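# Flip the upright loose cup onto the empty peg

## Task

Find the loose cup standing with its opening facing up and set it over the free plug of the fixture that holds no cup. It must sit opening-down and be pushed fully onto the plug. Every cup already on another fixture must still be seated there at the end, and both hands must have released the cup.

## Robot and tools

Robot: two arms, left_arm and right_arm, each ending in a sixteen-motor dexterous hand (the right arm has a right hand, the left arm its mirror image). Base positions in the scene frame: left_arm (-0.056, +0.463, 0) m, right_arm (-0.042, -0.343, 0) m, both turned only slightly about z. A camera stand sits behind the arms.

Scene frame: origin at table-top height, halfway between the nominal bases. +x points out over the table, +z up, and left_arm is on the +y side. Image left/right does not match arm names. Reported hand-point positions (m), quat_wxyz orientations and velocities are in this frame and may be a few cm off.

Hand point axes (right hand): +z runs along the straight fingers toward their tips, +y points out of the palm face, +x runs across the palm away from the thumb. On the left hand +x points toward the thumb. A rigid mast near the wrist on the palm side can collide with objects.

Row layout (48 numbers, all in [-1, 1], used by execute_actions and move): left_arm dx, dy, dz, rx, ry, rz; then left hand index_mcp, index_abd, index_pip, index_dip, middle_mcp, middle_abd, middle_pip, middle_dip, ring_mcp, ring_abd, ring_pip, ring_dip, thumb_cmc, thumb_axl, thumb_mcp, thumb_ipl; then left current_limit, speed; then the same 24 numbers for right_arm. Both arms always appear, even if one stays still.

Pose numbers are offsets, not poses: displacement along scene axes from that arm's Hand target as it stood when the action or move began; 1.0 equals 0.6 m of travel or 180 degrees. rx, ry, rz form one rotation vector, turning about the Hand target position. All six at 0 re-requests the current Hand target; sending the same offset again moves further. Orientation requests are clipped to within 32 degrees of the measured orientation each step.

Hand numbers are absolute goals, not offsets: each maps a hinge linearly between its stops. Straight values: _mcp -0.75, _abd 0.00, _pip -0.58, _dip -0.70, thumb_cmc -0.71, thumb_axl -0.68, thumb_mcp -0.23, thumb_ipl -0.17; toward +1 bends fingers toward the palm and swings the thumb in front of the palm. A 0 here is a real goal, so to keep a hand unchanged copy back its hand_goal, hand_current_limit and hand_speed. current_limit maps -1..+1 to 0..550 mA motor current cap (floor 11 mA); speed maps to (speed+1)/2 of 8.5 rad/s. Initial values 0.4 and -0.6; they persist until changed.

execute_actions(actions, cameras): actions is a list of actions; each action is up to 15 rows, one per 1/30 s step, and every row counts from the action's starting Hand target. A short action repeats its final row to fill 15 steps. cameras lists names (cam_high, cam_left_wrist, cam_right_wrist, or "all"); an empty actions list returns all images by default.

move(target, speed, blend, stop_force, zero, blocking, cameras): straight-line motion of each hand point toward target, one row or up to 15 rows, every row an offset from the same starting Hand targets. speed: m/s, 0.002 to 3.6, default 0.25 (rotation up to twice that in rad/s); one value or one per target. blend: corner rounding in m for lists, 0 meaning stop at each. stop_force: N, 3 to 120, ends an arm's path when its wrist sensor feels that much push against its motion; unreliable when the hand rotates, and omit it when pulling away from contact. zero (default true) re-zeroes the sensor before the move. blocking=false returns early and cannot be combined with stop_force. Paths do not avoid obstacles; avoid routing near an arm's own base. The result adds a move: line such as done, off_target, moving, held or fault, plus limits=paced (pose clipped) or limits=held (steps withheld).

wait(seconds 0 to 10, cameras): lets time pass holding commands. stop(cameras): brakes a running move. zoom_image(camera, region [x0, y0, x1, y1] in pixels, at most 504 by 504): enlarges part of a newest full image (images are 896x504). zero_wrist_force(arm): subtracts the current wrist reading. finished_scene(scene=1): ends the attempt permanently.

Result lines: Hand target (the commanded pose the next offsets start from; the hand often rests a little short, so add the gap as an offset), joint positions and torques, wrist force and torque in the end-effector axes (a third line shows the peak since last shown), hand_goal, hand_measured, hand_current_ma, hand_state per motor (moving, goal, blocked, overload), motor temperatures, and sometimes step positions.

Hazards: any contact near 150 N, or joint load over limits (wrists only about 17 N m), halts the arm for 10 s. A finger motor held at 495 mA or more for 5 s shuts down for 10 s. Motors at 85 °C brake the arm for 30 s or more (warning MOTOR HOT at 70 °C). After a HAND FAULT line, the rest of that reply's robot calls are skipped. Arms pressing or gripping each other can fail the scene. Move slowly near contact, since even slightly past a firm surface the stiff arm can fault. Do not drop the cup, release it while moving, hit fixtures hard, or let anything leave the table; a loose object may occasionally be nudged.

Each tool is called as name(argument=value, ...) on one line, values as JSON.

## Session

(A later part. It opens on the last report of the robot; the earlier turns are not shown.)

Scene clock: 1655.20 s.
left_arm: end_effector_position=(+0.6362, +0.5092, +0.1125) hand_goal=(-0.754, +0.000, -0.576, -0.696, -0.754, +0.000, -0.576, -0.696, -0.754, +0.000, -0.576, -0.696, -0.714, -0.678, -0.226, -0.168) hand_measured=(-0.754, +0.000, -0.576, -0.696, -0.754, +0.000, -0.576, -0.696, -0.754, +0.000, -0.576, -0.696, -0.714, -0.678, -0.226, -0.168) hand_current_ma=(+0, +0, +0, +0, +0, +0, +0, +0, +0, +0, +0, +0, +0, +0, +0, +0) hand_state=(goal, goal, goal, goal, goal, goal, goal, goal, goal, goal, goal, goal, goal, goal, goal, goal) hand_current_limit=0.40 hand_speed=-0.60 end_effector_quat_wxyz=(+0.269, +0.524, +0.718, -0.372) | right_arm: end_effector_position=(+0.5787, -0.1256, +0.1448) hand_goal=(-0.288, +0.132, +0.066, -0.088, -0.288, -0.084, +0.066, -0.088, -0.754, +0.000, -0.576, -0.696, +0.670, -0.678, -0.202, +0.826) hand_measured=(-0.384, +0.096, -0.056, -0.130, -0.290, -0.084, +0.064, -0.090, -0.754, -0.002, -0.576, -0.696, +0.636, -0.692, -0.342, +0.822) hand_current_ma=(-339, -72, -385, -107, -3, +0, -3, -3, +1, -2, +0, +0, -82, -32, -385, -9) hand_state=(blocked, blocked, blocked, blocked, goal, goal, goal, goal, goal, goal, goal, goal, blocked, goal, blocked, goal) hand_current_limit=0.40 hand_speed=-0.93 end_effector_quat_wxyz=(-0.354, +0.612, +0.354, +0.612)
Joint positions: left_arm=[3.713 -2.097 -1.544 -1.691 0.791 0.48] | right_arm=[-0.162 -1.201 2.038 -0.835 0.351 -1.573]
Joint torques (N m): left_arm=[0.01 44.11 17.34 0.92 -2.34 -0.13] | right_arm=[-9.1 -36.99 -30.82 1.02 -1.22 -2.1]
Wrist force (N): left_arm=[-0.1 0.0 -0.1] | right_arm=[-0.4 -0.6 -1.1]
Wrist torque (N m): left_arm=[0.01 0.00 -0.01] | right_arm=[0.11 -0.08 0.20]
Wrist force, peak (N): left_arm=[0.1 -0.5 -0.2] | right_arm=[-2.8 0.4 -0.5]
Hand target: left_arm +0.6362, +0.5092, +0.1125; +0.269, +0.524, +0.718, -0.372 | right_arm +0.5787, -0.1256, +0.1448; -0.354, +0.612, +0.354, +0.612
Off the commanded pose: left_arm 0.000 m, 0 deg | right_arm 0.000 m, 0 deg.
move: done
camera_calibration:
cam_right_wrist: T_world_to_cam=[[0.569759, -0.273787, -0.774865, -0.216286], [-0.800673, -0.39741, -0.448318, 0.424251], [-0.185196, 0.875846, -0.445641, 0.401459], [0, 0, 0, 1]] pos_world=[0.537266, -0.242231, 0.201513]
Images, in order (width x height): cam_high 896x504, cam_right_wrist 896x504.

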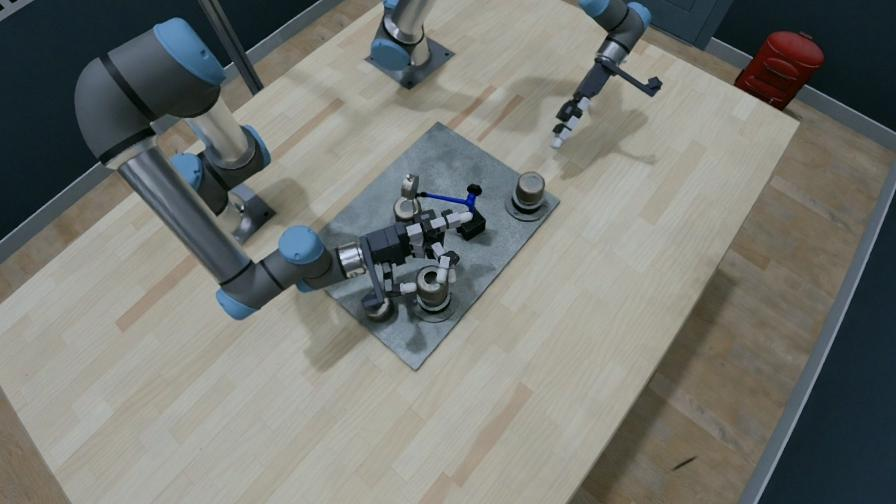

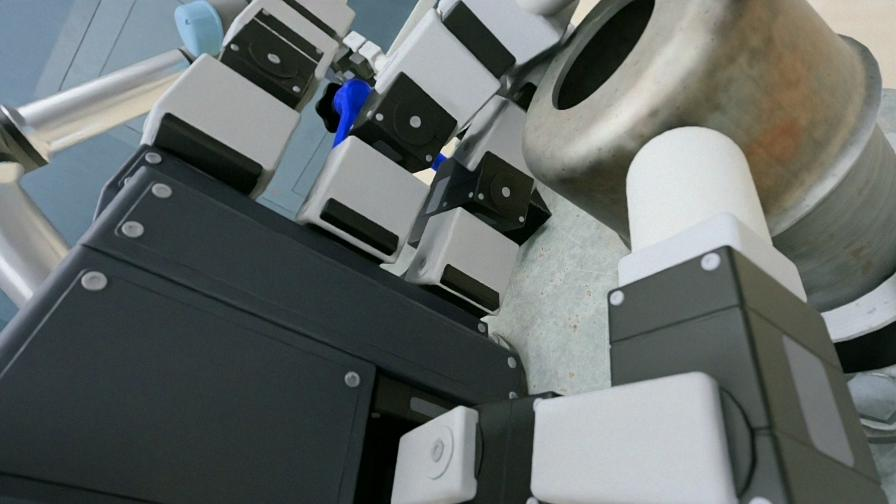

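move(target=[0,0,0,0,0,0,-0.754,0,-0.576,-0.696,-0.754,0,-0.576,-0.696,-0.754,0,-0.576,-0.696,-0.714,-0.678,-0.226,-0.168,0.4,-0.6,0,0,-0.05,0,0,0,-0.288,0.133,0.066,-0.087,-0.288,-0.083,0.066,-0.087,-0.754,0,-0.576,-0.696,0.671,-0.678,-0.202,0.827,0.4,-0.93], speed=0.015, stop_force=3, cameras=["cam_high","cam_right_wrist"])

zoom_image(camera="cam_high", region=[405, 255, 455, 305])

zoom_image(camera="cam_right_wrist", region=[480, 0, 896, 380])

Scene clock: 1673.63 s.
left_arm: end_effector_position=(+0.6362, +0.5092, +0.1125) hand_goal=(-0.754, +0.000, -0.576, -0.696, -0.754, +0.000, -0.576, -0.696, -0.754, +0.000, -0.576, -0.696, -0.714, -0.678, -0.226, -0.168) hand_measured=(-0.754, +0.000, -0.576, -0.696, -0.754, +0.000, -0.576, -0.696, -0.754, +0.000, -0.576, -0.696, -0.714, -0.678, -0.226, -0.168) hand_current_ma=(+0, +0, +0, +0, +0, +0, +0, +0, +0, +0, +0, +0, +0, +0, +0, +0) hand_state=(goal, goal, goal, goal, goal, goal, goal, goal, goal, goal, goal, goal, goal, goal, goal, goal) hand_current_limit=0.40 hand_speed=-0.60 end_effector_quat_wxyz=(+0.269, +0.524, +0.718, -0.372) | right_arm: end_effector_position=(+0.5788, -0.1256, +0.1402) hand_goal=(-0.288, +0.132, +0.066, -0.088, -0.288, -0.084, +0.066, -0.088, -0.754, +0.000, -0.576, -0.696, +0.670, -0.678, -0.202, +0.826) hand_measured=(-0.384, +0.108, -0.056, -0.132, -0.290, -0.084, +0.064, -0.090, -0.754, -0.002, -0.576, -0.696, +0.642, -0.690, -0.342, +0.822) hand_current_ma=(-340, -43, -385, -110, -3, +0, -3, -3, +1, -2, +0, +0, -64, -23, -385, -9) hand_state=(blocked, blocked, blocked, blocked, goal, goal, goal, goal, goal, goal, goal, goal, blocked, goal, blocked, goal) hand_current_limit=0.40 hand_speed=-0.93 end_effector_quat_wxyz=(-0.354, +0.612, +0.354, +0.612)
Joint positions: left_arm=[3.713 -2.097 -1.544 -1.691 0.791 0.48] | right_arm=[-0.162 -1.192 2.041 -0.847 0.351 -1.573]
Joint torques (N m): left_arm=[0.51 43.9 17.45 0.89 -2.38 -0.04] | right_arm=[-9.95 -38.62 -30.54 0.88 -1.35 0.34]
Wrist force (N): left_arm=[0.0 -0.1 0.2] | right_arm=[-0.8 -0.2 -0.6]
Wrist torque (N m): left_arm=[-0.02 0.00 -0.01] | right_arm=[0.16 -0.05 0.25]
Wrist force, peak (N): left_arm=[-0.4 -0.2 0.2] | right_arm=[2.5 0.6 0.2]
Hand target: left_arm +0.6362, +0.5092, +0.1125; +0.269, +0.524, +0.718, -0.372 | right_arm +0.5788, -0.1256, +0.1402; -0.354, +0.612, +0.354, +0.612 (not the last commanded pose)
Off the commanded pose: left_arm 0.000 m, 0 deg | right_arm 0.025 m, 0 deg.
move: contact (right_arm)
camera_calibration:
cam_right_wrist: T_world_to_cam=[[0.569922, -0.273883, -0.774711, -0.219993], [-0.800557, -0.397567, -0.448385, 0.422102], [-0.185195, 0.875745, -0.445841, 0.399424], [0, 0, 0, 1]] pos_world=[0.537267, -0.242231, 0.196913]
Images, in order (width x height): cam_high 896x504, cam_right_wrist 896x504.

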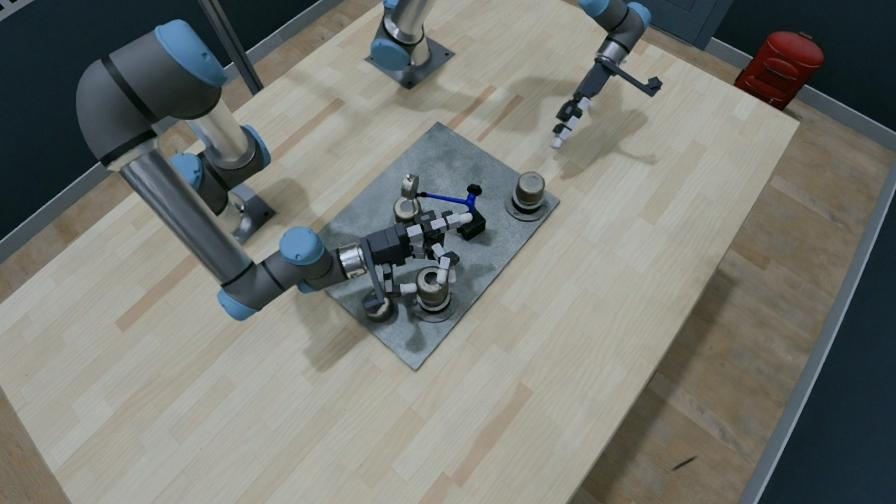

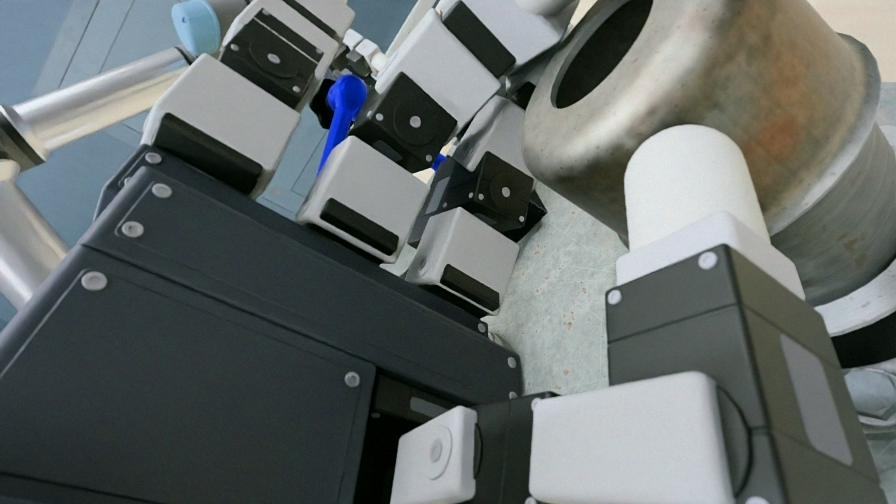

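Scaled by 10.080 from the camera's 896x504 image, which has a finer 1280x720 frame.

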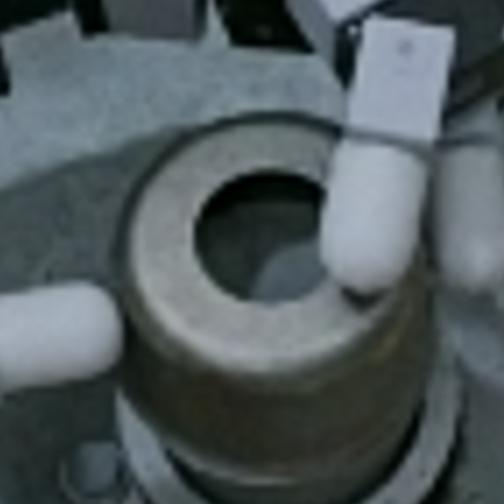

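Scaled by 1.212 from the camera's 896x504 image, which has a finer 1280x720 frame.

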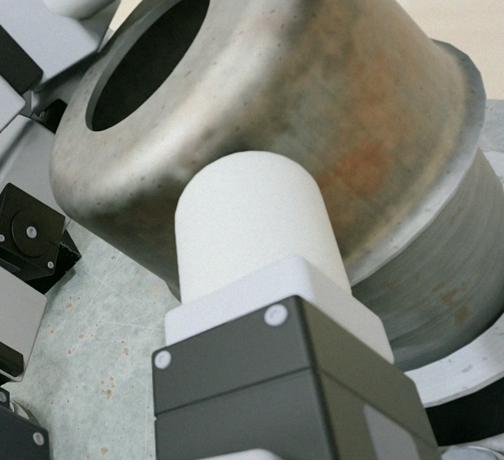

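execute_actions(actions=[], cameras=["cam_high","cam_right_wrist"])

zoom_image(camera="cam_high", region=[360, 210, 504, 330])

Scene clock: 1727.80 s.
left_arm: end_effector_position=(+0.6362, +0.5092, +0.1125) hand_goal=(-0.754, +0.000, -0.576, -0.696, -0.754, +0.000, -0.576, -0.696, -0.754, +0.000, -0.576, -0.696, -0.714, -0.678, -0.226, -0.168) hand_measured=(-0.754, +0.000, -0.576, -0.696, -0.754, +0.000, -0.576, -0.696, -0.754, +0.000, -0.576, -0.696, -0.714, -0.678, -0.226, -0.168) hand_current_ma=(+0, +0, +0, +0, +0, +0, +0, +0, +0, +0, +0, +0, +0, +0, +0, +0) hand_state=(goal, goal, goal, goal, goal, goal, goal, goal, goal, goal, goal, goal, goal, goal, goal, goal) hand_current_limit=0.40 hand_speed=-0.60 end_effector_quat_wxyz=(+0.269, +0.524, +0.718, -0.372) | right_arm: end_effector_position=(+0.5788, -0.1256, +0.1402) hand_goal=(-0.288, +0.132, +0.066, -0.088, -0.288, -0.084, +0.066, -0.088, -0.754, +0.000, -0.576, -0.696, +0.670, -0.678, -0.202, +0.826) hand_measured=(-0.384, +0.108, -0.056, -0.132, -0.290, -0.084, +0.064, -0.090, -0.754, -0.002, -0.576, -0.696, +0.642, -0.690, -0.342, +0.822) hand_current_ma=(-340, -43, -385, -110, -3, +0, -3, -3, +1, -2, +0, +0, -64, -23, -385, -9) hand_state=(blocked, blocked, blocked, blocked, goal, goal, goal, goal, goal, goal, goal, goal, blocked, goal, blocked, goal) hand_current_limit=0.40 hand_speed=-0.93 end_effector_quat_wxyz=(-0.354, +0.612, +0.354, +0.612)
Joint positions: left_arm=[3.713 -2.097 -1.544 -1.691 0.791 0.48] | right_arm=[-0.162 -1.192 2.041 -0.847 0.351 -1.573]
Joint velocities: within noise
Joint torques (N m): left_arm=[0.09 43.93 18.14 1.01 -2.38 -0.09] | right_arm=[-9.73 -38.02 -30.14 0.91 -1.33 0.52]
Motor temperatures (°C): left_arm=[33 31 28 31 36 35] | right_arm=[27 31 26 31 40 32]
Wrist force (N): left_arm=[-0.1 -0.1 0.1] | right_arm=[-1.0 -0.3 -0.3]
Wrist torque (N m): left_arm=[-0.03 0.01 -0.01] | right_arm=[0.13 -0.04 0.24]
Wrist force, peak (N): left_arm=[-0.5 0.2 -0.1] | right_arm=[-1.2 -0.5 -0.7]
Hand target: left_arm +0.6362, +0.5092, +0.1125; +0.269, +0.524, +0.718, -0.372 | right_arm +0.5788, -0.1256, +0.1402; -0.354, +0.612, +0.354, +0.612 (not the last commanded pose)
Off the commanded pose: left_arm 0.000 m, 0 deg | right_arm 0.025 m, 0 deg.
camera_calibration:
cam_right_wrist: T_world_to_cam=[[0.569922, -0.273883, -0.774711, -0.219993], [-0.800557, -0.397567, -0.448385, 0.422102], [-0.185195, 0.875745, -0.445841, 0.399424], [0, 0, 0, 1]] pos_world=[0.537267, -0.242231, 0.196913]
Images, in order (width x height): cam_high 896x504, cam_right_wrist 896x504.

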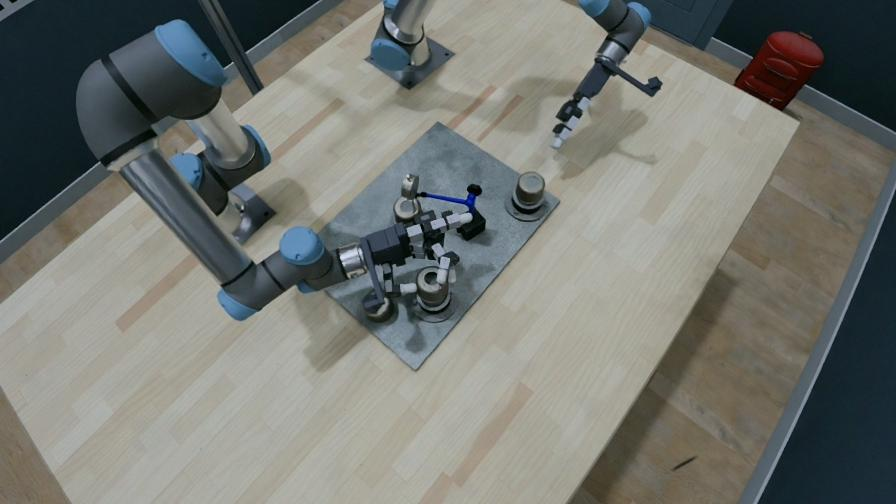

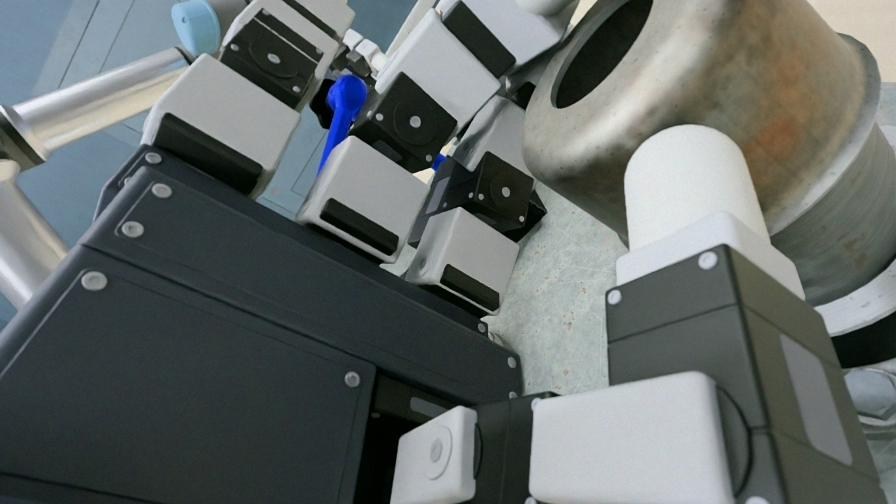

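Scaled by 3.500 from the camera's 896x504 image, which has a finer 1280x720 frame.

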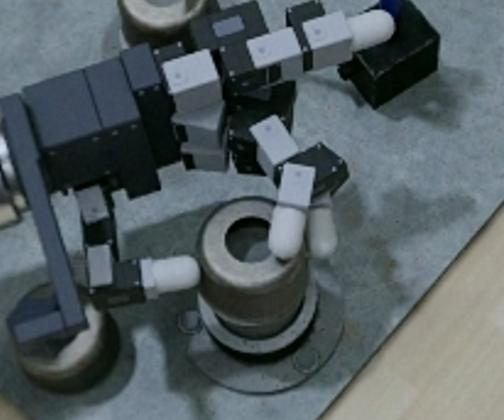

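move(target=[0,0,0,0,0,0,-0.754,0,-0.576,-0.696,-0.754,0,-0.576,-0.696,-0.754,0,-0.576,-0.696,-0.714,-0.678,-0.226,-0.168,0.4,-0.6,0,0,-0.015,0,0,0,-0.288,0.133,0.066,-0.087,-0.288,-0.083,0.066,-0.087,-0.754,0,-0.576,-0.696,0.671,-0.678,-0.202,0.827,0.4,-0.93], speed=0.012, stop_force=4, cameras=["cam_right_wrist"])

execute_actions(actions=[], cameras=["cam_high"])

zoom_image(camera="cam_high", region=[396, 240, 468, 330])

Scene clock: 1748.97 s.
left_arm: end_effector_position=(+0.6362, +0.5092, +0.1125) hand_goal=(-0.754, +0.000, -0.576, -0.696, -0.754, +0.000, -0.576, -0.696, -0.754, +0.000, -0.576, -0.696, -0.714, -0.678, -0.226, -0.168) hand_measured=(-0.754, +0.000, -0.576, -0.696, -0.754, +0.000, -0.576, -0.696, -0.754, +0.000, -0.576, -0.696, -0.714, -0.678, -0.226, -0.168) hand_current_ma=(+0, +0, +0, +0, +0, +0, +0, +0, +0, +0, +0, +0, +0, +0, +0, +0) hand_state=(goal, goal, goal, goal, goal, goal, goal, goal, goal, goal, goal, goal, goal, goal, goal, goal) hand_current_limit=0.40 hand_speed=-0.60 end_effector_quat_wxyz=(+0.269, +0.524, +0.718, -0.372) | right_arm: end_effector_position=(+0.5789, -0.1257, +0.1394) hand_goal=(-0.288, +0.132, +0.066, -0.088, -0.288, -0.084, +0.066, -0.088, -0.754, +0.000, -0.576, -0.696, +0.670, -0.678, -0.202, +0.826) hand_measured=(-0.384, +0.116, -0.056, -0.132, -0.290, -0.084, +0.064, -0.090, -0.754, -0.002, -0.576, -0.696, +0.648, -0.686, -0.342, +0.820) hand_current_ma=(-342, -23, -385, -113, -3, -1, -3, -3, +1, -2, +0, +0, -46, -14, -385, -10) hand_state=(blocked, goal, blocked, blocked, goal, goal, goal, goal, goal, goal, goal, goal, blocked, goal, blocked, goal) hand_current_limit=0.40 hand_speed=-0.93 end_effector_quat_wxyz=(-0.354, +0.612, +0.354, +0.612)
Joint positions: left_arm=[3.713 -2.097 -1.544 -1.691 0.791 0.48] | right_arm=[-0.162 -1.19 2.041 -0.849 0.351 -1.573]
Joint torques (N m): left_arm=[0.51 44.15 17.43 0.83 -2.43 -0.1] | right_arm=[-10.37 -37.43 -29.84 1.25 -1.47 -1.03]
Wrist force (N): left_arm=[-0.1 0.2 0.1] | right_arm=[0.3 -0.4 0.0]
Wrist torque (N m): left_arm=[0.01 0.02 -0.02] | right_arm=[0.12 -0.02 0.23]
Wrist force, peak (N): left_arm=[-0.2 0.1 0.4] | right_arm=[3.4 0.3 0.3]
Hand target: left_arm +0.6362, +0.5092, +0.1125; +0.269, +0.524, +0.718, -0.372 | right_arm +0.5789, -0.1257, +0.1394; -0.354, +0.612, +0.354, +0.612 (not the last commanded pose)
Off the commanded pose: left_arm 0.000 m, 0 deg | right_arm 0.008 m, 0 deg.
move: contact (right_arm)
camera_calibration:
cam_right_wrist: T_world_to_cam=[[0.570235, -0.273914, -0.77447, -0.220894], [-0.800381, -0.397561, -0.448704, 0.421793], [-0.184993, 0.875738, -0.445939, 0.398994], [0, 0, 0, 1]] pos_world=[0.537368, -0.242231, 0.196111]
Images, in order (width x height): cam_right_wrist 896x504.

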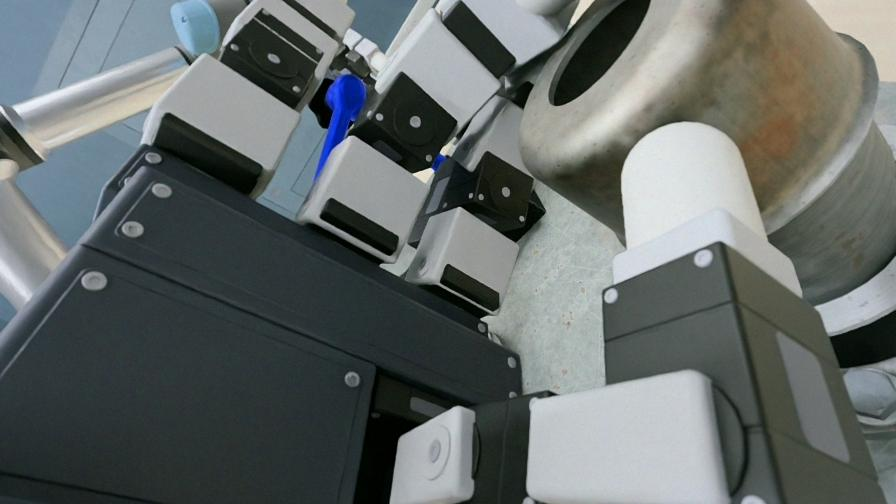

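Scene clock: 1748.97 s.
left_arm: end_effector_position=(+0.6362, +0.5092, +0.1125) hand_goal=(-0.754, +0.000, -0.576, -0.696, -0.754, +0.000, -0.576, -0.696, -0.754, +0.000, -0.576, -0.696, -0.714, -0.678, -0.226, -0.168) hand_measured=(-0.754, +0.000, -0.576, -0.696, -0.754, +0.000, -0.576, -0.696, -0.754, +0.000, -0.576, -0.696, -0.714, -0.678, -0.226, -0.168) hand_current_ma=(+0, +0, +0, +0, +0, +0, +0, +0, +0, +0, +0, +0, +0, +0, +0, +0) hand_state=(goal, goal, goal, goal, goal, goal, goal, goal, goal, goal, goal, goal, goal, goal, goal, goal) hand_current_limit=0.40 hand_speed=-0.60 end_effector_quat_wxyz=(+0.269, +0.524, +0.718, -0.372) | right_arm: end_effector_position=(+0.5789, -0.1257, +0.1394) hand_goal=(-0.288, +0.132, +0.066, -0.088, -0.288, -0.084, +0.066, -0.088, -0.754, +0.000, -0.576, -0.696, +0.670, -0.678, -0.202, +0.826) hand_measured=(-0.384, +0.116, -0.056, -0.132, -0.290, -0.084, +0.064, -0.090, -0.754, -0.002, -0.576, -0.696, +0.648, -0.686, -0.342, +0.820) hand_current_ma=(-342, -23, -385, -113, -3, -1, -3, -3, +1, -2, +0, +0, -46, -14, -385, -10) hand_state=(blocked, goal, blocked, blocked, goal, goal, goal, goal, goal, goal, goal, goal, blocked, goal, blocked, goal) hand_current_limit=0.40 hand_speed=-0.93 end_effector_quat_wxyz=(-0.354, +0.612, +0.354, +0.612)
Joint positions: left_arm=[3.713 -2.097 -1.544 -1.691 0.791 0.48] | right_arm=[-0.162 -1.19 2.041 -0.849 0.351 -1.573]
Joint velocities: within noise
Joint torques (N m): left_arm=[0.51 44.15 17.43 0.83 -2.43 -0.1] | right_arm=[-10.37 -37.43 -29.84 1.25 -1.47 -1.03]
Motor temperatures (°C): left_arm=[33 31 28 31 36 35] | right_arm=[27 31 26 31 40 32]
Wrist force (N): left_arm=[-0.1 0.2 0.1] | right_arm=[0.3 -0.4 0.0]
Wrist torque (N m): left_arm=[0.01 0.02 -0.02] | right_arm=[0.12 -0.02 0.23]
Wrist force, peak (N): left_arm=[-0.1 0.2 0.1] | right_arm=[0.3 -0.4 0.0]
Hand target: left_arm +0.6362, +0.5092, +0.1125; +0.269, +0.524, +0.718, -0.372 | right_arm +0.5789, -0.1257, +0.1394; -0.354, +0.612, +0.354, +0.612 (not the last commanded pose)
Off the commanded pose: left_arm 0.000 m, 0 deg | right_arm 0.008 m, 0 deg.
Images, in order (width x height): cam_high 896x504.

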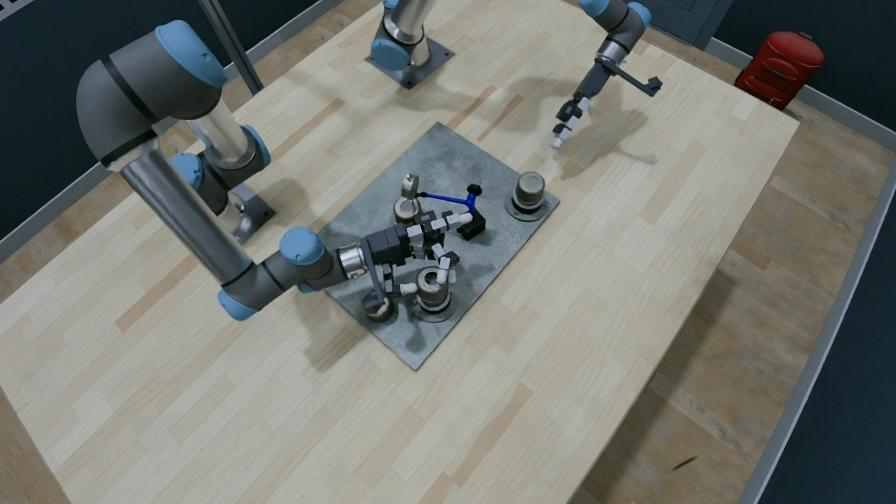

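Scaled by 5.600 from the camera's 896x504 image, which has a finer 1280x720 frame.

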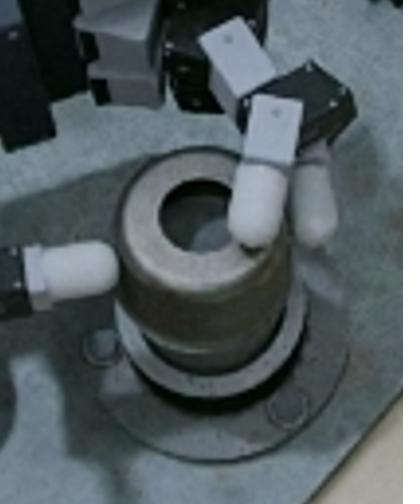

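move(target=[0,0,0,0,0,0,-0.754,0,-0.576,-0.696,-0.754,0,-0.576,-0.696,-0.754,0,-0.576,-0.696,-0.714,-0.678,-0.226,-0.168,0.4,-0.6,-0.0038,0.00325,0.005,0,0,0,-0.288,0.133,0.066,-0.087,-0.288,-0.083,0.066,-0.087,-0.754,0,-0.576,-0.696,0.671,-0.678,-0.202,0.827,0.4,-0.93], speed=0.012)

move(target=[0,0,0,0,0,0,-0.754,0,-0.576,-0.696,-0.754,0,-0.576,-0.696,-0.754,0,-0.576,-0.696,-0.714,-0.678,-0.226,-0.168,0.4,-0.6,0,0,-0.02,0,0,0,-0.288,0.133,0.066,-0.087,-0.288,-0.083,0.066,-0.087,-0.754,0,-0.576,-0.696,0.671,-0.678,-0.202,0.827,0.4,-0.93], speed=0.01, stop_force=3, cameras=["cam_high", "cam_right_wrist"])

zoom_image(camera="cam_high", region=[396, 240, 468, 330])

Scene clock: 1788.00 s.
left_arm: end_effector_position=(+0.6362, +0.5092, +0.1125) hand_goal=(-0.754, +0.000, -0.576, -0.696, -0.754, +0.000, -0.576, -0.696, -0.754, +0.000, -0.576, -0.696, -0.714, -0.678, -0.226, -0.168) hand_measured=(-0.754, +0.000, -0.576, -0.696, -0.754, +0.000, -0.576, -0.696, -0.754, +0.000, -0.576, -0.696, -0.714, -0.678, -0.226, -0.168) hand_current_ma=(+0, +0, +0, +0, +0, +0, +0, +0, +0, +0, +0, +0, +0, +0, +0, +0) hand_state=(goal, goal, goal, goal, goal, goal, goal, goal, goal, goal, goal, goal, goal, goal, goal, goal) hand_current_limit=0.40 hand_speed=-0.60 end_effector_quat_wxyz=(+0.269, +0.524, +0.718, -0.372) | right_arm: end_effector_position=(+0.5767, -0.1238, +0.1424) hand_goal=(-0.288, +0.132, +0.066, -0.088, -0.288, -0.084, +0.066, -0.088, -0.754, +0.000, -0.576, -0.696, +0.670, -0.678, -0.202, +0.826) hand_measured=(-0.384, +0.098, -0.056, -0.132, -0.290, -0.084, +0.064, -0.090, -0.754, -0.002, -0.576, -0.696, +0.630, -0.696, -0.342, +0.814) hand_current_ma=(-342, -68, -385, -113, -3, -1, -3, -3, +1, -2, +0, +0, -99, -43, -385, -32) hand_state=(blocked, blocked, blocked, blocked, goal, goal, goal, goal, goal, goal, goal, goal, blocked, goal, blocked, goal) hand_current_limit=0.40 hand_speed=-0.93 end_effector_quat_wxyz=(-0.354, +0.612, +0.354, +0.612)
Joint positions: left_arm=[3.713 -2.097 -1.544 -1.691 0.791 0.48] | right_arm=[-0.158 -1.199 2.045 -0.844 0.354 -1.573]
Joint torques (N m): left_arm=[0.43 43.89 16.92 0.82 -2.4 -0.06] | right_arm=[9.14 -38.97 -2.19 1.25 1.35 0.6]
Wrist force (N): left_arm=[-0.1 -0.2 -0.1] | right_arm=[-1.8 3.5 -2.2]
Wrist torque (N m): left_arm=[-0.01 0.01 -0.01] | right_arm=[0.15 -0.06 0.22]
Wrist force, peak (N): left_arm=[-0.4 0.0 0.4] | right_arm=[-1.8 3.5 -2.2]
Hand target: left_arm +0.6362, +0.5092, +0.1125; +0.269, +0.524, +0.718, -0.372 | right_arm +0.5767, -0.1237, +0.1424; -0.354, +0.612, +0.354, +0.612
Off the commanded pose: left_arm 0.000 m, 0 deg | right_arm 0.000 m, 0 deg.
move: done

Scene clock: 1789.37 s.
left_arm: end_effector_position=(+0.6362, +0.5092, +0.1125) hand_goal=(-0.754, +0.000, -0.576, -0.696, -0.754, +0.000, -0.576, -0.696, -0.754, +0.000, -0.576, -0.696, -0.714, -0.678, -0.226, -0.168) hand_measured=(-0.754, +0.000, -0.576, -0.696, -0.754, +0.000, -0.576, -0.696, -0.754, +0.000, -0.576, -0.696, -0.714, -0.678, -0.226, -0.168) hand_current_ma=(+0, +0, +0, +0, +0, +0, +0, +0, +0, +0, +0, +0, +0, +0, +0, +0) hand_state=(goal, goal, goal, goal, goal, goal, goal, goal, goal, goal, goal, goal, goal, goal, goal, goal) hand_current_limit=0.40 hand_speed=-0.60 end_effector_quat_wxyz=(+0.269, +0.524, +0.718, -0.372) | right_arm: end_effector_position=(+0.5766, -0.1237, +0.1421) hand_goal=(-0.288, +0.132, +0.066, -0.088, -0.288, -0.084, +0.066, -0.088, -0.754, +0.000, -0.576, -0.696, +0.670, -0.678, -0.202, +0.826) hand_measured=(-0.384, +0.102, -0.056, -0.134, -0.290, -0.084, +0.064, -0.090, -0.754, -0.002, -0.576, -0.696, +0.632, -0.696, -0.342, +0.812) hand_current_ma=(-342, -54, -385, -118, -3, -1, -3, -3, +1, -2, +0, +0, -96, -41, -385, -35) hand_state=(blocked, blocked, blocked, blocked, goal, goal, goal, goal, goal, goal, goal, goal, blocked, goal, blocked, goal) hand_current_limit=0.40 hand_speed=-0.93 end_effector_quat_wxyz=(-0.354, +0.612, +0.354, +0.612)
Joint positions: left_arm=[3.713 -2.097 -1.544 -1.691 0.791 0.48] | right_arm=[-0.158 -1.199 2.045 -0.844 0.354 -1.573]
Joint torques (N m): left_arm=[0.26 44.31 17.06 0.91 -2.55 -0.1] | right_arm=[5.55 -38.37 -29.38 1.15 0.83 0.39]
Wrist force (N): left_arm=[0.0 0.2 0.0] | right_arm=[-1.2 3.5 -2.2]
Wrist torque (N m): left_arm=[0.02 0.00 -0.01] | right_arm=[0.15 -0.08 0.21]
Wrist force, peak (N): left_arm=[-0.1 0.0 0.6] | right_arm=[-1.1 4.2 -2.2]
Hand target: left_arm +0.6362, +0.5092, +0.1125; +0.269, +0.524, +0.718, -0.372 | right_arm +0.5766, -0.1237, +0.1421; -0.354, +0.612, +0.354, +0.612 (not the last commanded pose)
Off the commanded pose: left_arm 0.000 m, 0 deg | right_arm 0.012 m, 0 deg.
move: contact (right_arm)
camera_calibration:
cam_right_wrist: T_world_to_cam=[[0.570127, -0.273967, -0.77453, -0.216914], [-0.800458, -0.397524, -0.4486, 0.421948], [-0.184993, 0.875738, -0.445938, 0.398109], [0, 0, 0, 1]] pos_world=[0.535068, -0.240331, 0.198812]
Images, in order (width x height): cam_high 896x504, cam_right_wrist 896x504.

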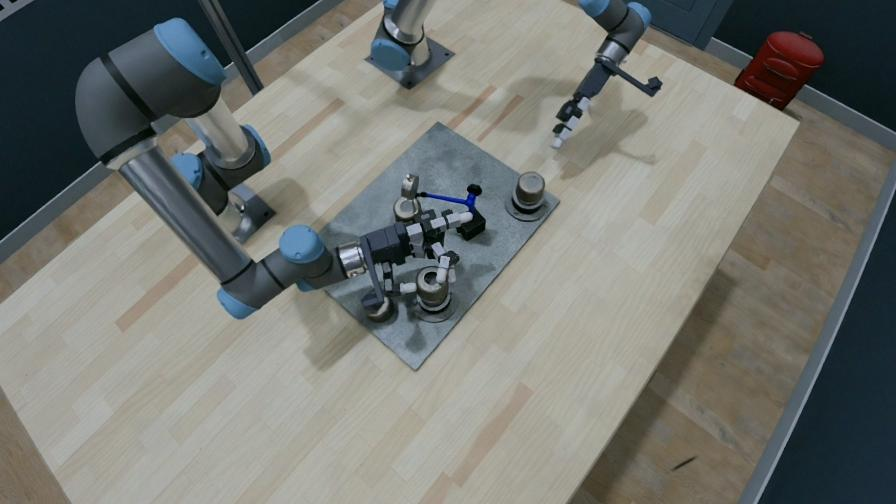

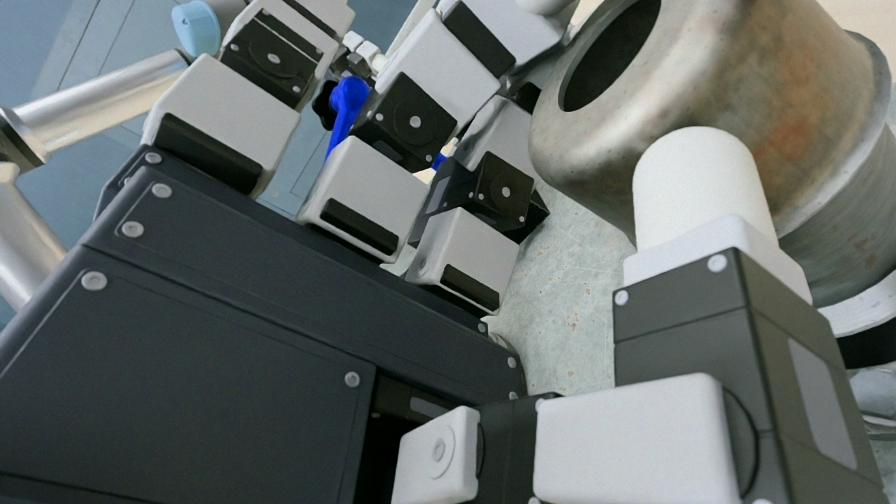

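Scaled by 5.600 from the camera's 896x504 image, which has a finer 1280x720 frame.

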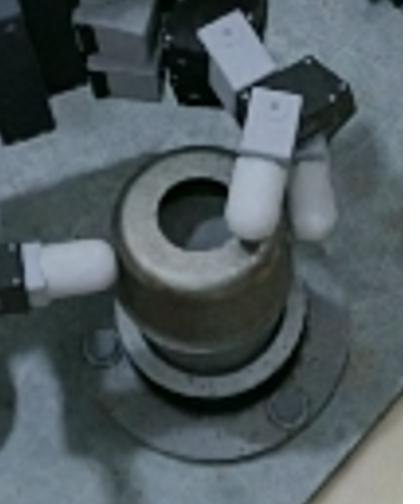

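move(target=[0,0,0,0,0,0,-0.754,0,-0.576,-0.696,-0.754,0,-0.576,-0.696,-0.754,0,-0.576,-0.696,-0.714,-0.678,-0.226,-0.168,0.4,-0.6,0.0036,-0.0032,-0.0035,0,0,0,-0.288,0.133,0.066,-0.087,-0.288,-0.083,0.066,-0.087,-0.754,0,-0.576,-0.696,0.671,-0.678,-0.202,0.827,0.4,-0.93], speed=0.012)

move(target=[0,0,0,0,0,0,-0.754,0,-0.576,-0.696,-0.754,0,-0.576,-0.696,-0.754,0,-0.576,-0.696,-0.714,-0.678,-0.226,-0.168,0.4,-0.6,0,0,0,0,0,0,-0.4,0.133,-0.06,-0.14,-0.3,-0.083,0.06,-0.095,-0.754,0,-0.576,-0.696,0.671,-0.678,-0.36,0.7,0.4,-0.96], cameras=["cam_high", "cam_right_wrist"])

zoom_image(camera="cam_high", region=[396, 240, 468, 330])

Scene clock: 1805.77 s.
left_arm: end_effector_position=(+0.6362, +0.5092, +0.1125) hand_goal=(-0.754, +0.000, -0.576, -0.696, -0.754, +0.000, -0.576, -0.696, -0.754, +0.000, -0.576, -0.696, -0.714, -0.678, -0.226, -0.168) hand_measured=(-0.754, +0.000, -0.576, -0.696, -0.754, +0.000, -0.576, -0.696, -0.754, +0.000, -0.576, -0.696, -0.714, -0.678, -0.226, -0.168) hand_current_ma=(+0, +0, +0, +0, +0, +0, +0, +0, +0, +0, +0, +0, +0, +0, +0, +0) hand_state=(goal, goal, goal, goal, goal, goal, goal, goal, goal, goal, goal, goal, goal, goal, goal, goal) hand_current_limit=0.40 hand_speed=-0.60 end_effector_quat_wxyz=(+0.269, +0.524, +0.718, -0.372) | right_arm: end_effector_position=(+0.5788, -0.1256, +0.1401) hand_goal=(-0.288, +0.132, +0.066, -0.088, -0.288, -0.084, +0.066, -0.088, -0.754, +0.000, -0.576, -0.696, +0.670, -0.678, -0.202, +0.826) hand_measured=(-0.390, +0.114, -0.056, -0.134, -0.290, -0.084, +0.064, -0.090, -0.754, -0.002, -0.576, -0.696, +0.650, -0.684, -0.332, +0.814) hand_current_ma=(-368, -30, -385, -118, -3, -1, -3, -3, +1, -2, +0, +0, -40, -8, -385, -33) hand_state=(blocked, goal, blocked, blocked, goal, goal, goal, goal, goal, goal, goal, goal, blocked, goal, blocked, goal) hand_current_limit=0.40 hand_speed=-0.93 end_effector_quat_wxyz=(-0.354, +0.612, +0.354, +0.612)
Joint positions: left_arm=[3.713 -2.097 -1.544 -1.691 0.791 0.48] | right_arm=[-0.162 -1.191 2.041 -0.848 0.351 -1.573]
Joint torques (N m): left_arm=[-0.45 45.27 17.03 0.85 -2.54 -0.13] | right_arm=[-11.19 -25.1 -28.63 -3.02 -1.84 -1.34]
Wrist force (N): left_arm=[-0.1 0.1 0.0] | right_arm=[2.5 -0.9 0.2]
Wrist torque (N m): left_arm=[0.01 0.02 -0.02] | right_arm=[0.21 -0.03 0.22]
Wrist force, peak (N): left_arm=[-0.1 0.2 0.4] | right_arm=[-1.4 3.7 -2.1]
Hand target: left_arm +0.6362, +0.5092, +0.1125; +0.269, +0.524, +0.718, -0.372 | right_arm +0.5788, -0.1256, +0.1400; -0.354, +0.612, +0.354, +0.612
Off the commanded pose: left_arm 0.000 m, 0 deg | right_arm 0.000 m, 0 deg.
move: done

Scene clock: 1807.17 s.
left_arm: end_effector_position=(+0.6362, +0.5092, +0.1125) hand_goal=(-0.754, +0.000, -0.576, -0.696, -0.754, +0.000, -0.576, -0.696, -0.754, +0.000, -0.576, -0.696, -0.714, -0.678, -0.226, -0.168) hand_measured=(-0.754, +0.000, -0.576, -0.696, -0.754, +0.000, -0.576, -0.696, -0.754, +0.000, -0.576, -0.696, -0.714, -0.678, -0.226, -0.168) hand_current_ma=(+0, +0, +0, +0, +0, +0, +0, +0, +0, +0, +0, +0, +0, +0, +0, +0) hand_state=(goal, goal, goal, goal, goal, goal, goal, goal, goal, goal, goal, goal, goal, goal, goal, goal) hand_current_limit=0.40 hand_speed=-0.60 end_effector_quat_wxyz=(+0.269, +0.524, +0.718, -0.372) | right_arm: end_effector_position=(+0.5788, -0.1257, +0.1400) hand_goal=(-0.400, +0.132, -0.060, -0.140, -0.300, -0.084, +0.060, -0.096, -0.754, +0.000, -0.576, -0.696, +0.670, -0.678, -0.360, +0.700) hand_measured=(-0.398, +0.120, -0.058, -0.142, -0.298, -0.084, +0.062, -0.094, -0.754, -0.002, -0.576, -0.696, +0.650, -0.682, -0.358, +0.702) hand_current_ma=(+3, -16, +1, -3, +3, -1, +2, +2, +1, -2, +0, +0, -38, -5, +3, +3) hand_state=(goal, goal, goal, goal, goal, goal, goal, goal, goal, goal, goal, goal, goal, goal, goal, goal) hand_current_limit=0.40 hand_speed=-0.96 end_effector_quat_wxyz=(-0.354, +0.612, +0.354, +0.612)
Joint positions: left_arm=[3.713 -2.097 -1.544 -1.691 0.791 0.48] | right_arm=[-0.162 -1.191 2.041 -0.848 0.351 -1.573]
Joint torques (N m): left_arm=[0.04 44.1 17.08 0.82 -2.53 -0.09] | right_arm=[-8.45 -29.82 -28.66 -3.04 -1.46 -1.56]
Wrist force (N): left_arm=[0.1 -0.1 0.3] | right_arm=[1.9 -0.5 -1.6]
Wrist torque (N m): left_arm=[-0.03 -0.01 0.00] | right_arm=[0.13 -0.10 0.22]
Wrist force, peak (N): left_arm=[-0.3 -0.1 0.3] | right_arm=[2.6 -1.0 0.0]
Hand target: left_arm +0.6362, +0.5092, +0.1125; +0.269, +0.524, +0.718, -0.372 | right_arm +0.5788, -0.1256, +0.1400; -0.354, +0.612, +0.354, +0.612
Off the commanded pose: left_arm 0.000 m, 0 deg | right_arm 0.000 m, 0 deg.
move: done
camera_calibration:
cam_right_wrist: T_world_to_cam=[[0.570127, -0.273967, -0.77453, -0.220315], [-0.800458, -0.397524, -0.4486, 0.422012], [-0.184993, 0.875738, -0.445938, 0.399243], [0, 0, 0, 1]] pos_world=[0.537268, -0.242231, 0.196712]
Images, in order (width x height): cam_high 896x504, cam_right_wrist 896x504.

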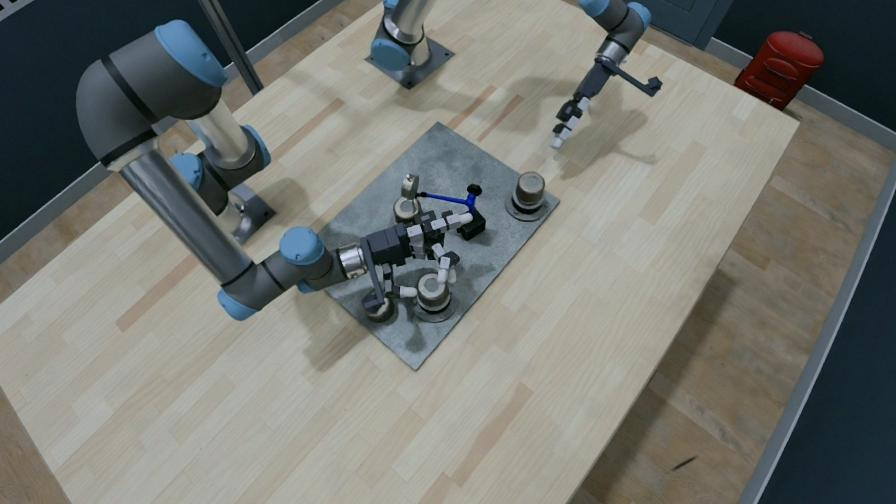

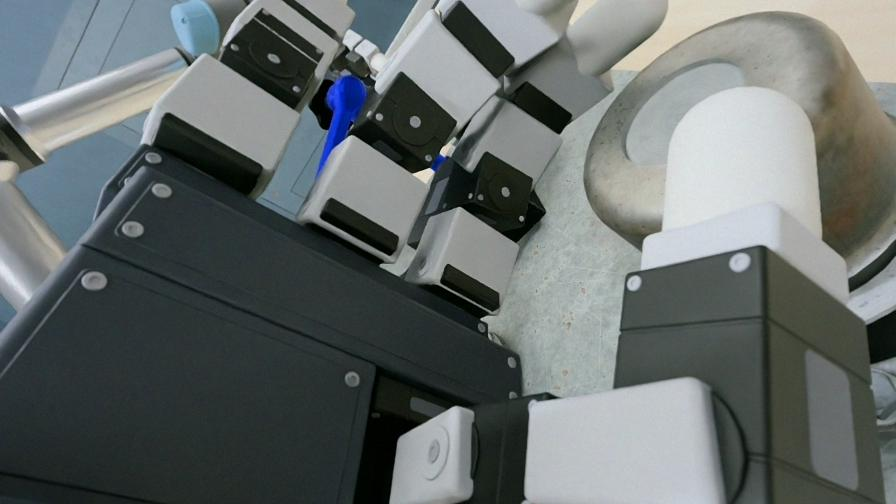

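Scaled by 5.600 from the camera's 896x504 image, which has a finer 1280x720 frame.

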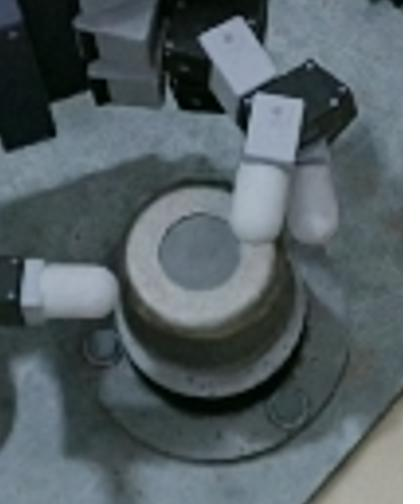

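move(target=[[0,0,0,0,0,0,-0.754,0,-0.576,-0.696,-0.754,0,-0.576,-0.696,-0.754,0,-0.576,-0.696,-0.714,-0.678,-0.226,-0.168,0.4,-0.6,0,0,0,0,0,0,-0.43,0.133,-0.212,-0.261,-0.43,-0.083,-0.212,-0.261,-0.754,0,-0.576,-0.696,0.671,-0.678,-0.42,0.5,0.4,-0.85],[0,0,0,0,0,0,-0.754,0,-0.576,-0.696,-0.754,0,-0.576,-0.696,-0.754,0,-0.576,-0.696,-0.714,-0.678,-0.226,-0.168,0.4,-0.6,0,0,0.07,0,0,0,-0.43,0.133,-0.212,-0.261,-0.43,-0.083,-0.212,-0.261,-0.754,0,-0.576,-0.696,0.671,-0.678,-0.42,0.5,0.4,-0.85],[0,0,0,0,0,0,-0.754,0,-0.576,-0.696,-0.754,0,-0.576,-0.696,-0.754,0,-0.576,-0.696,-0.714,-0.678,-0.226,-0.168,0.4,-0.6,0,0,0.42,0,0,0,-0.43,0.133,-0.212,-0.261,-0.43,-0.083,-0.212,-0.261,-0.754,0,-0.576,-0.696,0.671,-0.678,-0.42,0.5,0.4,-0.85]], speed=[0.03,0.03,0.2], blend=[0,0.01,0], cameras=["cam_high", "cam_right_wrist"])

zoom_image(camera="cam_high", region=[396, 240, 468, 330])

zoom_image(camera="cam_high", region=[494, 150, 566, 240])

Scene clock: 1830.57 s.
left_arm: end_effector_position=(+0.6362, +0.5092, +0.1125) hand_goal=(-0.754, +0.000, -0.576, -0.696, -0.754, +0.000, -0.576, -0.696, -0.754, +0.000, -0.576, -0.696, -0.714, -0.678, -0.226, -0.168) hand_measured=(-0.754, +0.000, -0.576, -0.696, -0.754, +0.000, -0.576, -0.696, -0.754, +0.000, -0.576, -0.696, -0.714, -0.678, -0.226, -0.168) hand_current_ma=(+0, +0, +0, +0, +0, +0, +0, +0, +0, +0, +0, +0, +0, +0, +0, +0) hand_state=(goal, goal, goal, goal, goal, goal, goal, goal, goal, goal, goal, goal, goal, goal, goal, goal) hand_current_limit=0.40 hand_speed=-0.60 end_effector_quat_wxyz=(+0.269, +0.524, +0.718, -0.372) | right_arm: end_effector_position=(+0.5788, -0.1257, +0.3920) hand_goal=(-0.430, +0.132, -0.212, -0.262, -0.430, -0.084, -0.212, -0.262, -0.754, +0.000, -0.576, -0.696, +0.670, -0.678, -0.420, +0.500) hand_measured=(-0.432, +0.120, -0.210, -0.260, -0.428, -0.082, -0.204, -0.260, -0.754, -0.002, -0.576, -0.696, +0.650, -0.680, -0.418, +0.502) hand_current_ma=(-1, -16, +1, +2, +3, +1, +10, +3, +1, -2, +0, +0, -38, -3, +3, +3) hand_state=(goal, goal, goal, goal, goal, goal, goal, goal, goal, goal, goal, goal, goal, goal, goal, goal) hand_current_limit=0.40 hand_speed=-0.85 end_effector_quat_wxyz=(-0.354, +0.612, +0.354, +0.612)
Joint positions: left_arm=[3.713 -2.097 -1.544 -1.691 0.791 0.48] | right_arm=[-0.162 -1.498 1.683 -0.182 0.351 -1.573]
Joint torques (N m): left_arm=[-0.17 44.27 17.14 0.95 -2.57 -0.13] | right_arm=[4.92 -16.63 -35.95 1.15 0.93 -1.7]
Wrist force (N): left_arm=[0.1 0.2 0.1] | right_arm=[1.9 -0.4 -1.3]
Wrist torque (N m): left_arm=[0.01 -0.01 0.00] | right_arm=[0.11 -0.11 0.24]
Wrist force, peak (N): left_arm=[-0.5 0.2 0.2] | right_arm=[3.0 -0.7 -1.4]
Hand target: left_arm +0.6362, +0.5092, +0.1125; +0.269, +0.524, +0.718, -0.372 | right_arm +0.5788, -0.1256, +0.3920; -0.354, +0.612, +0.354, +0.612
Off the commanded pose: left_arm 0.000 m, 0 deg | right_arm 0.000 m, 0 deg.
move: done
camera_calibration:
cam_right_wrist: T_world_to_cam=[[0.570221, -0.273846, -0.774504, -0.0251665], [-0.800389, -0.397522, -0.448724, 0.535079], [-0.185001, 0.875777, -0.445858, 0.511597], [0, 0, 0, 1]] pos_world=[0.537268, -0.242231, 0.448711]
Images, in order (width x height): cam_high 896x504, cam_right_wrist 896x504.

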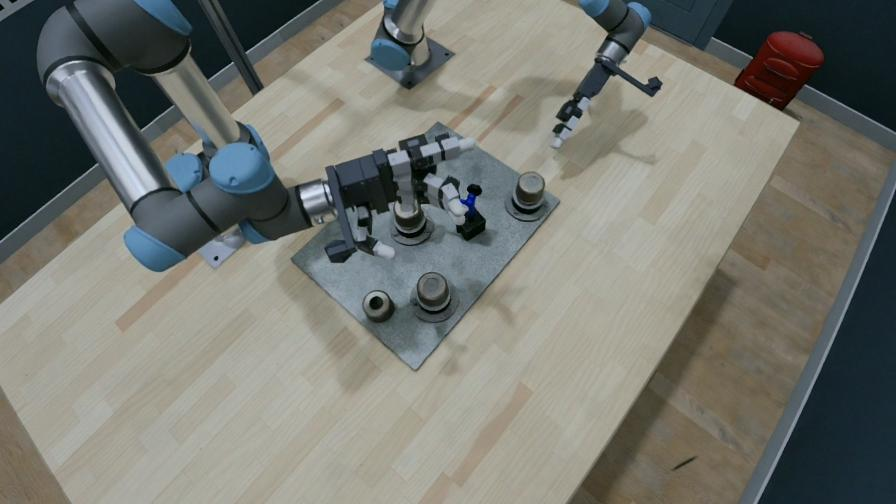

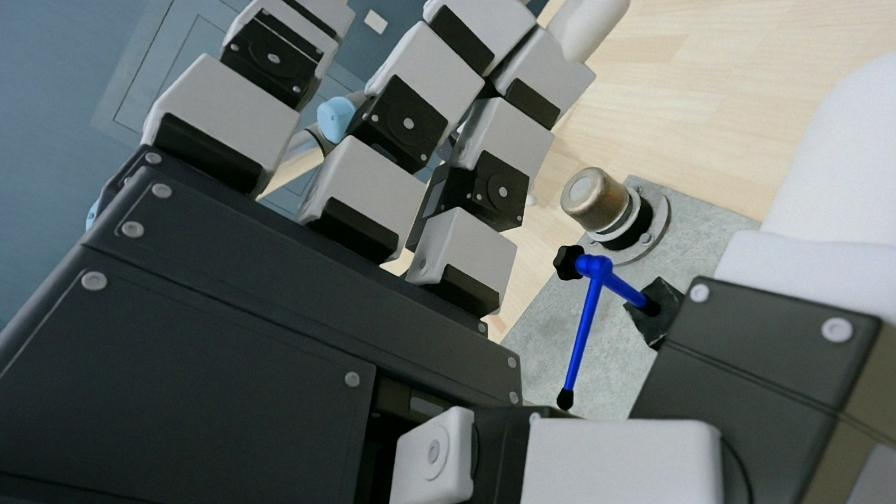

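Scaled by 5.600 from the camera's 896x504 image, which has a finer 1280x720 frame.

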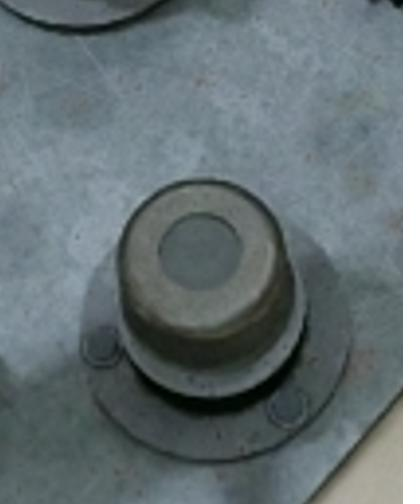

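Scaled by 5.600 from the camera's 896x504 image, which has a finer 1280x720 frame.

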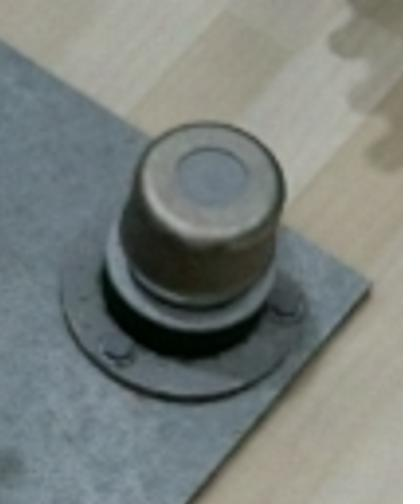

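zoom_image(camera="cam_high", region=[412, 264, 456, 324])

zoom_image(camera="cam_high", region=[508, 166, 552, 226])

zoom_image(camera="cam_high", region=[384, 180, 444, 250])

Scaled by 8.400 from the camera's 896x504 image, which has a finer 1280x720 frame.

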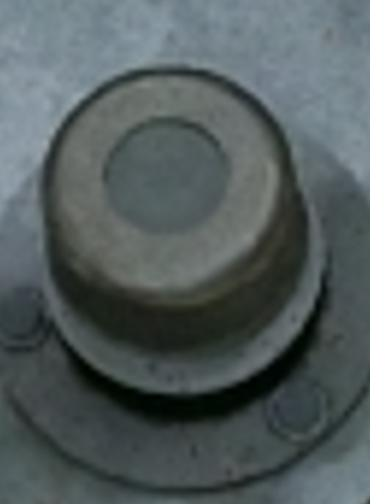

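Scaled by 8.400 from the camera's 896x504 image, which has a finer 1280x720 frame.

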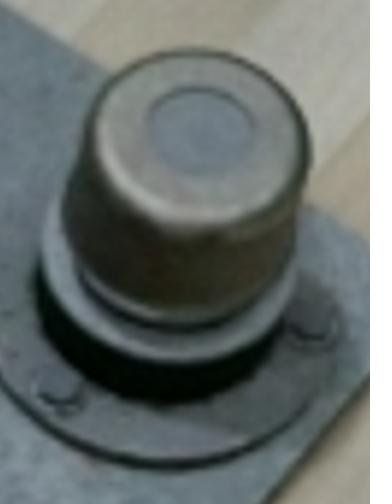

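Scaled by 7.200 from the camera's 896x504 image, which has a finer 1280x720 frame.

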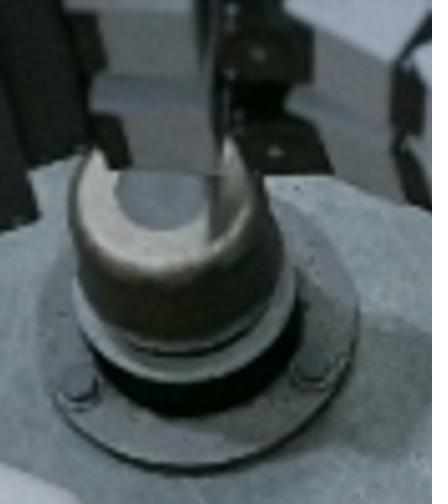

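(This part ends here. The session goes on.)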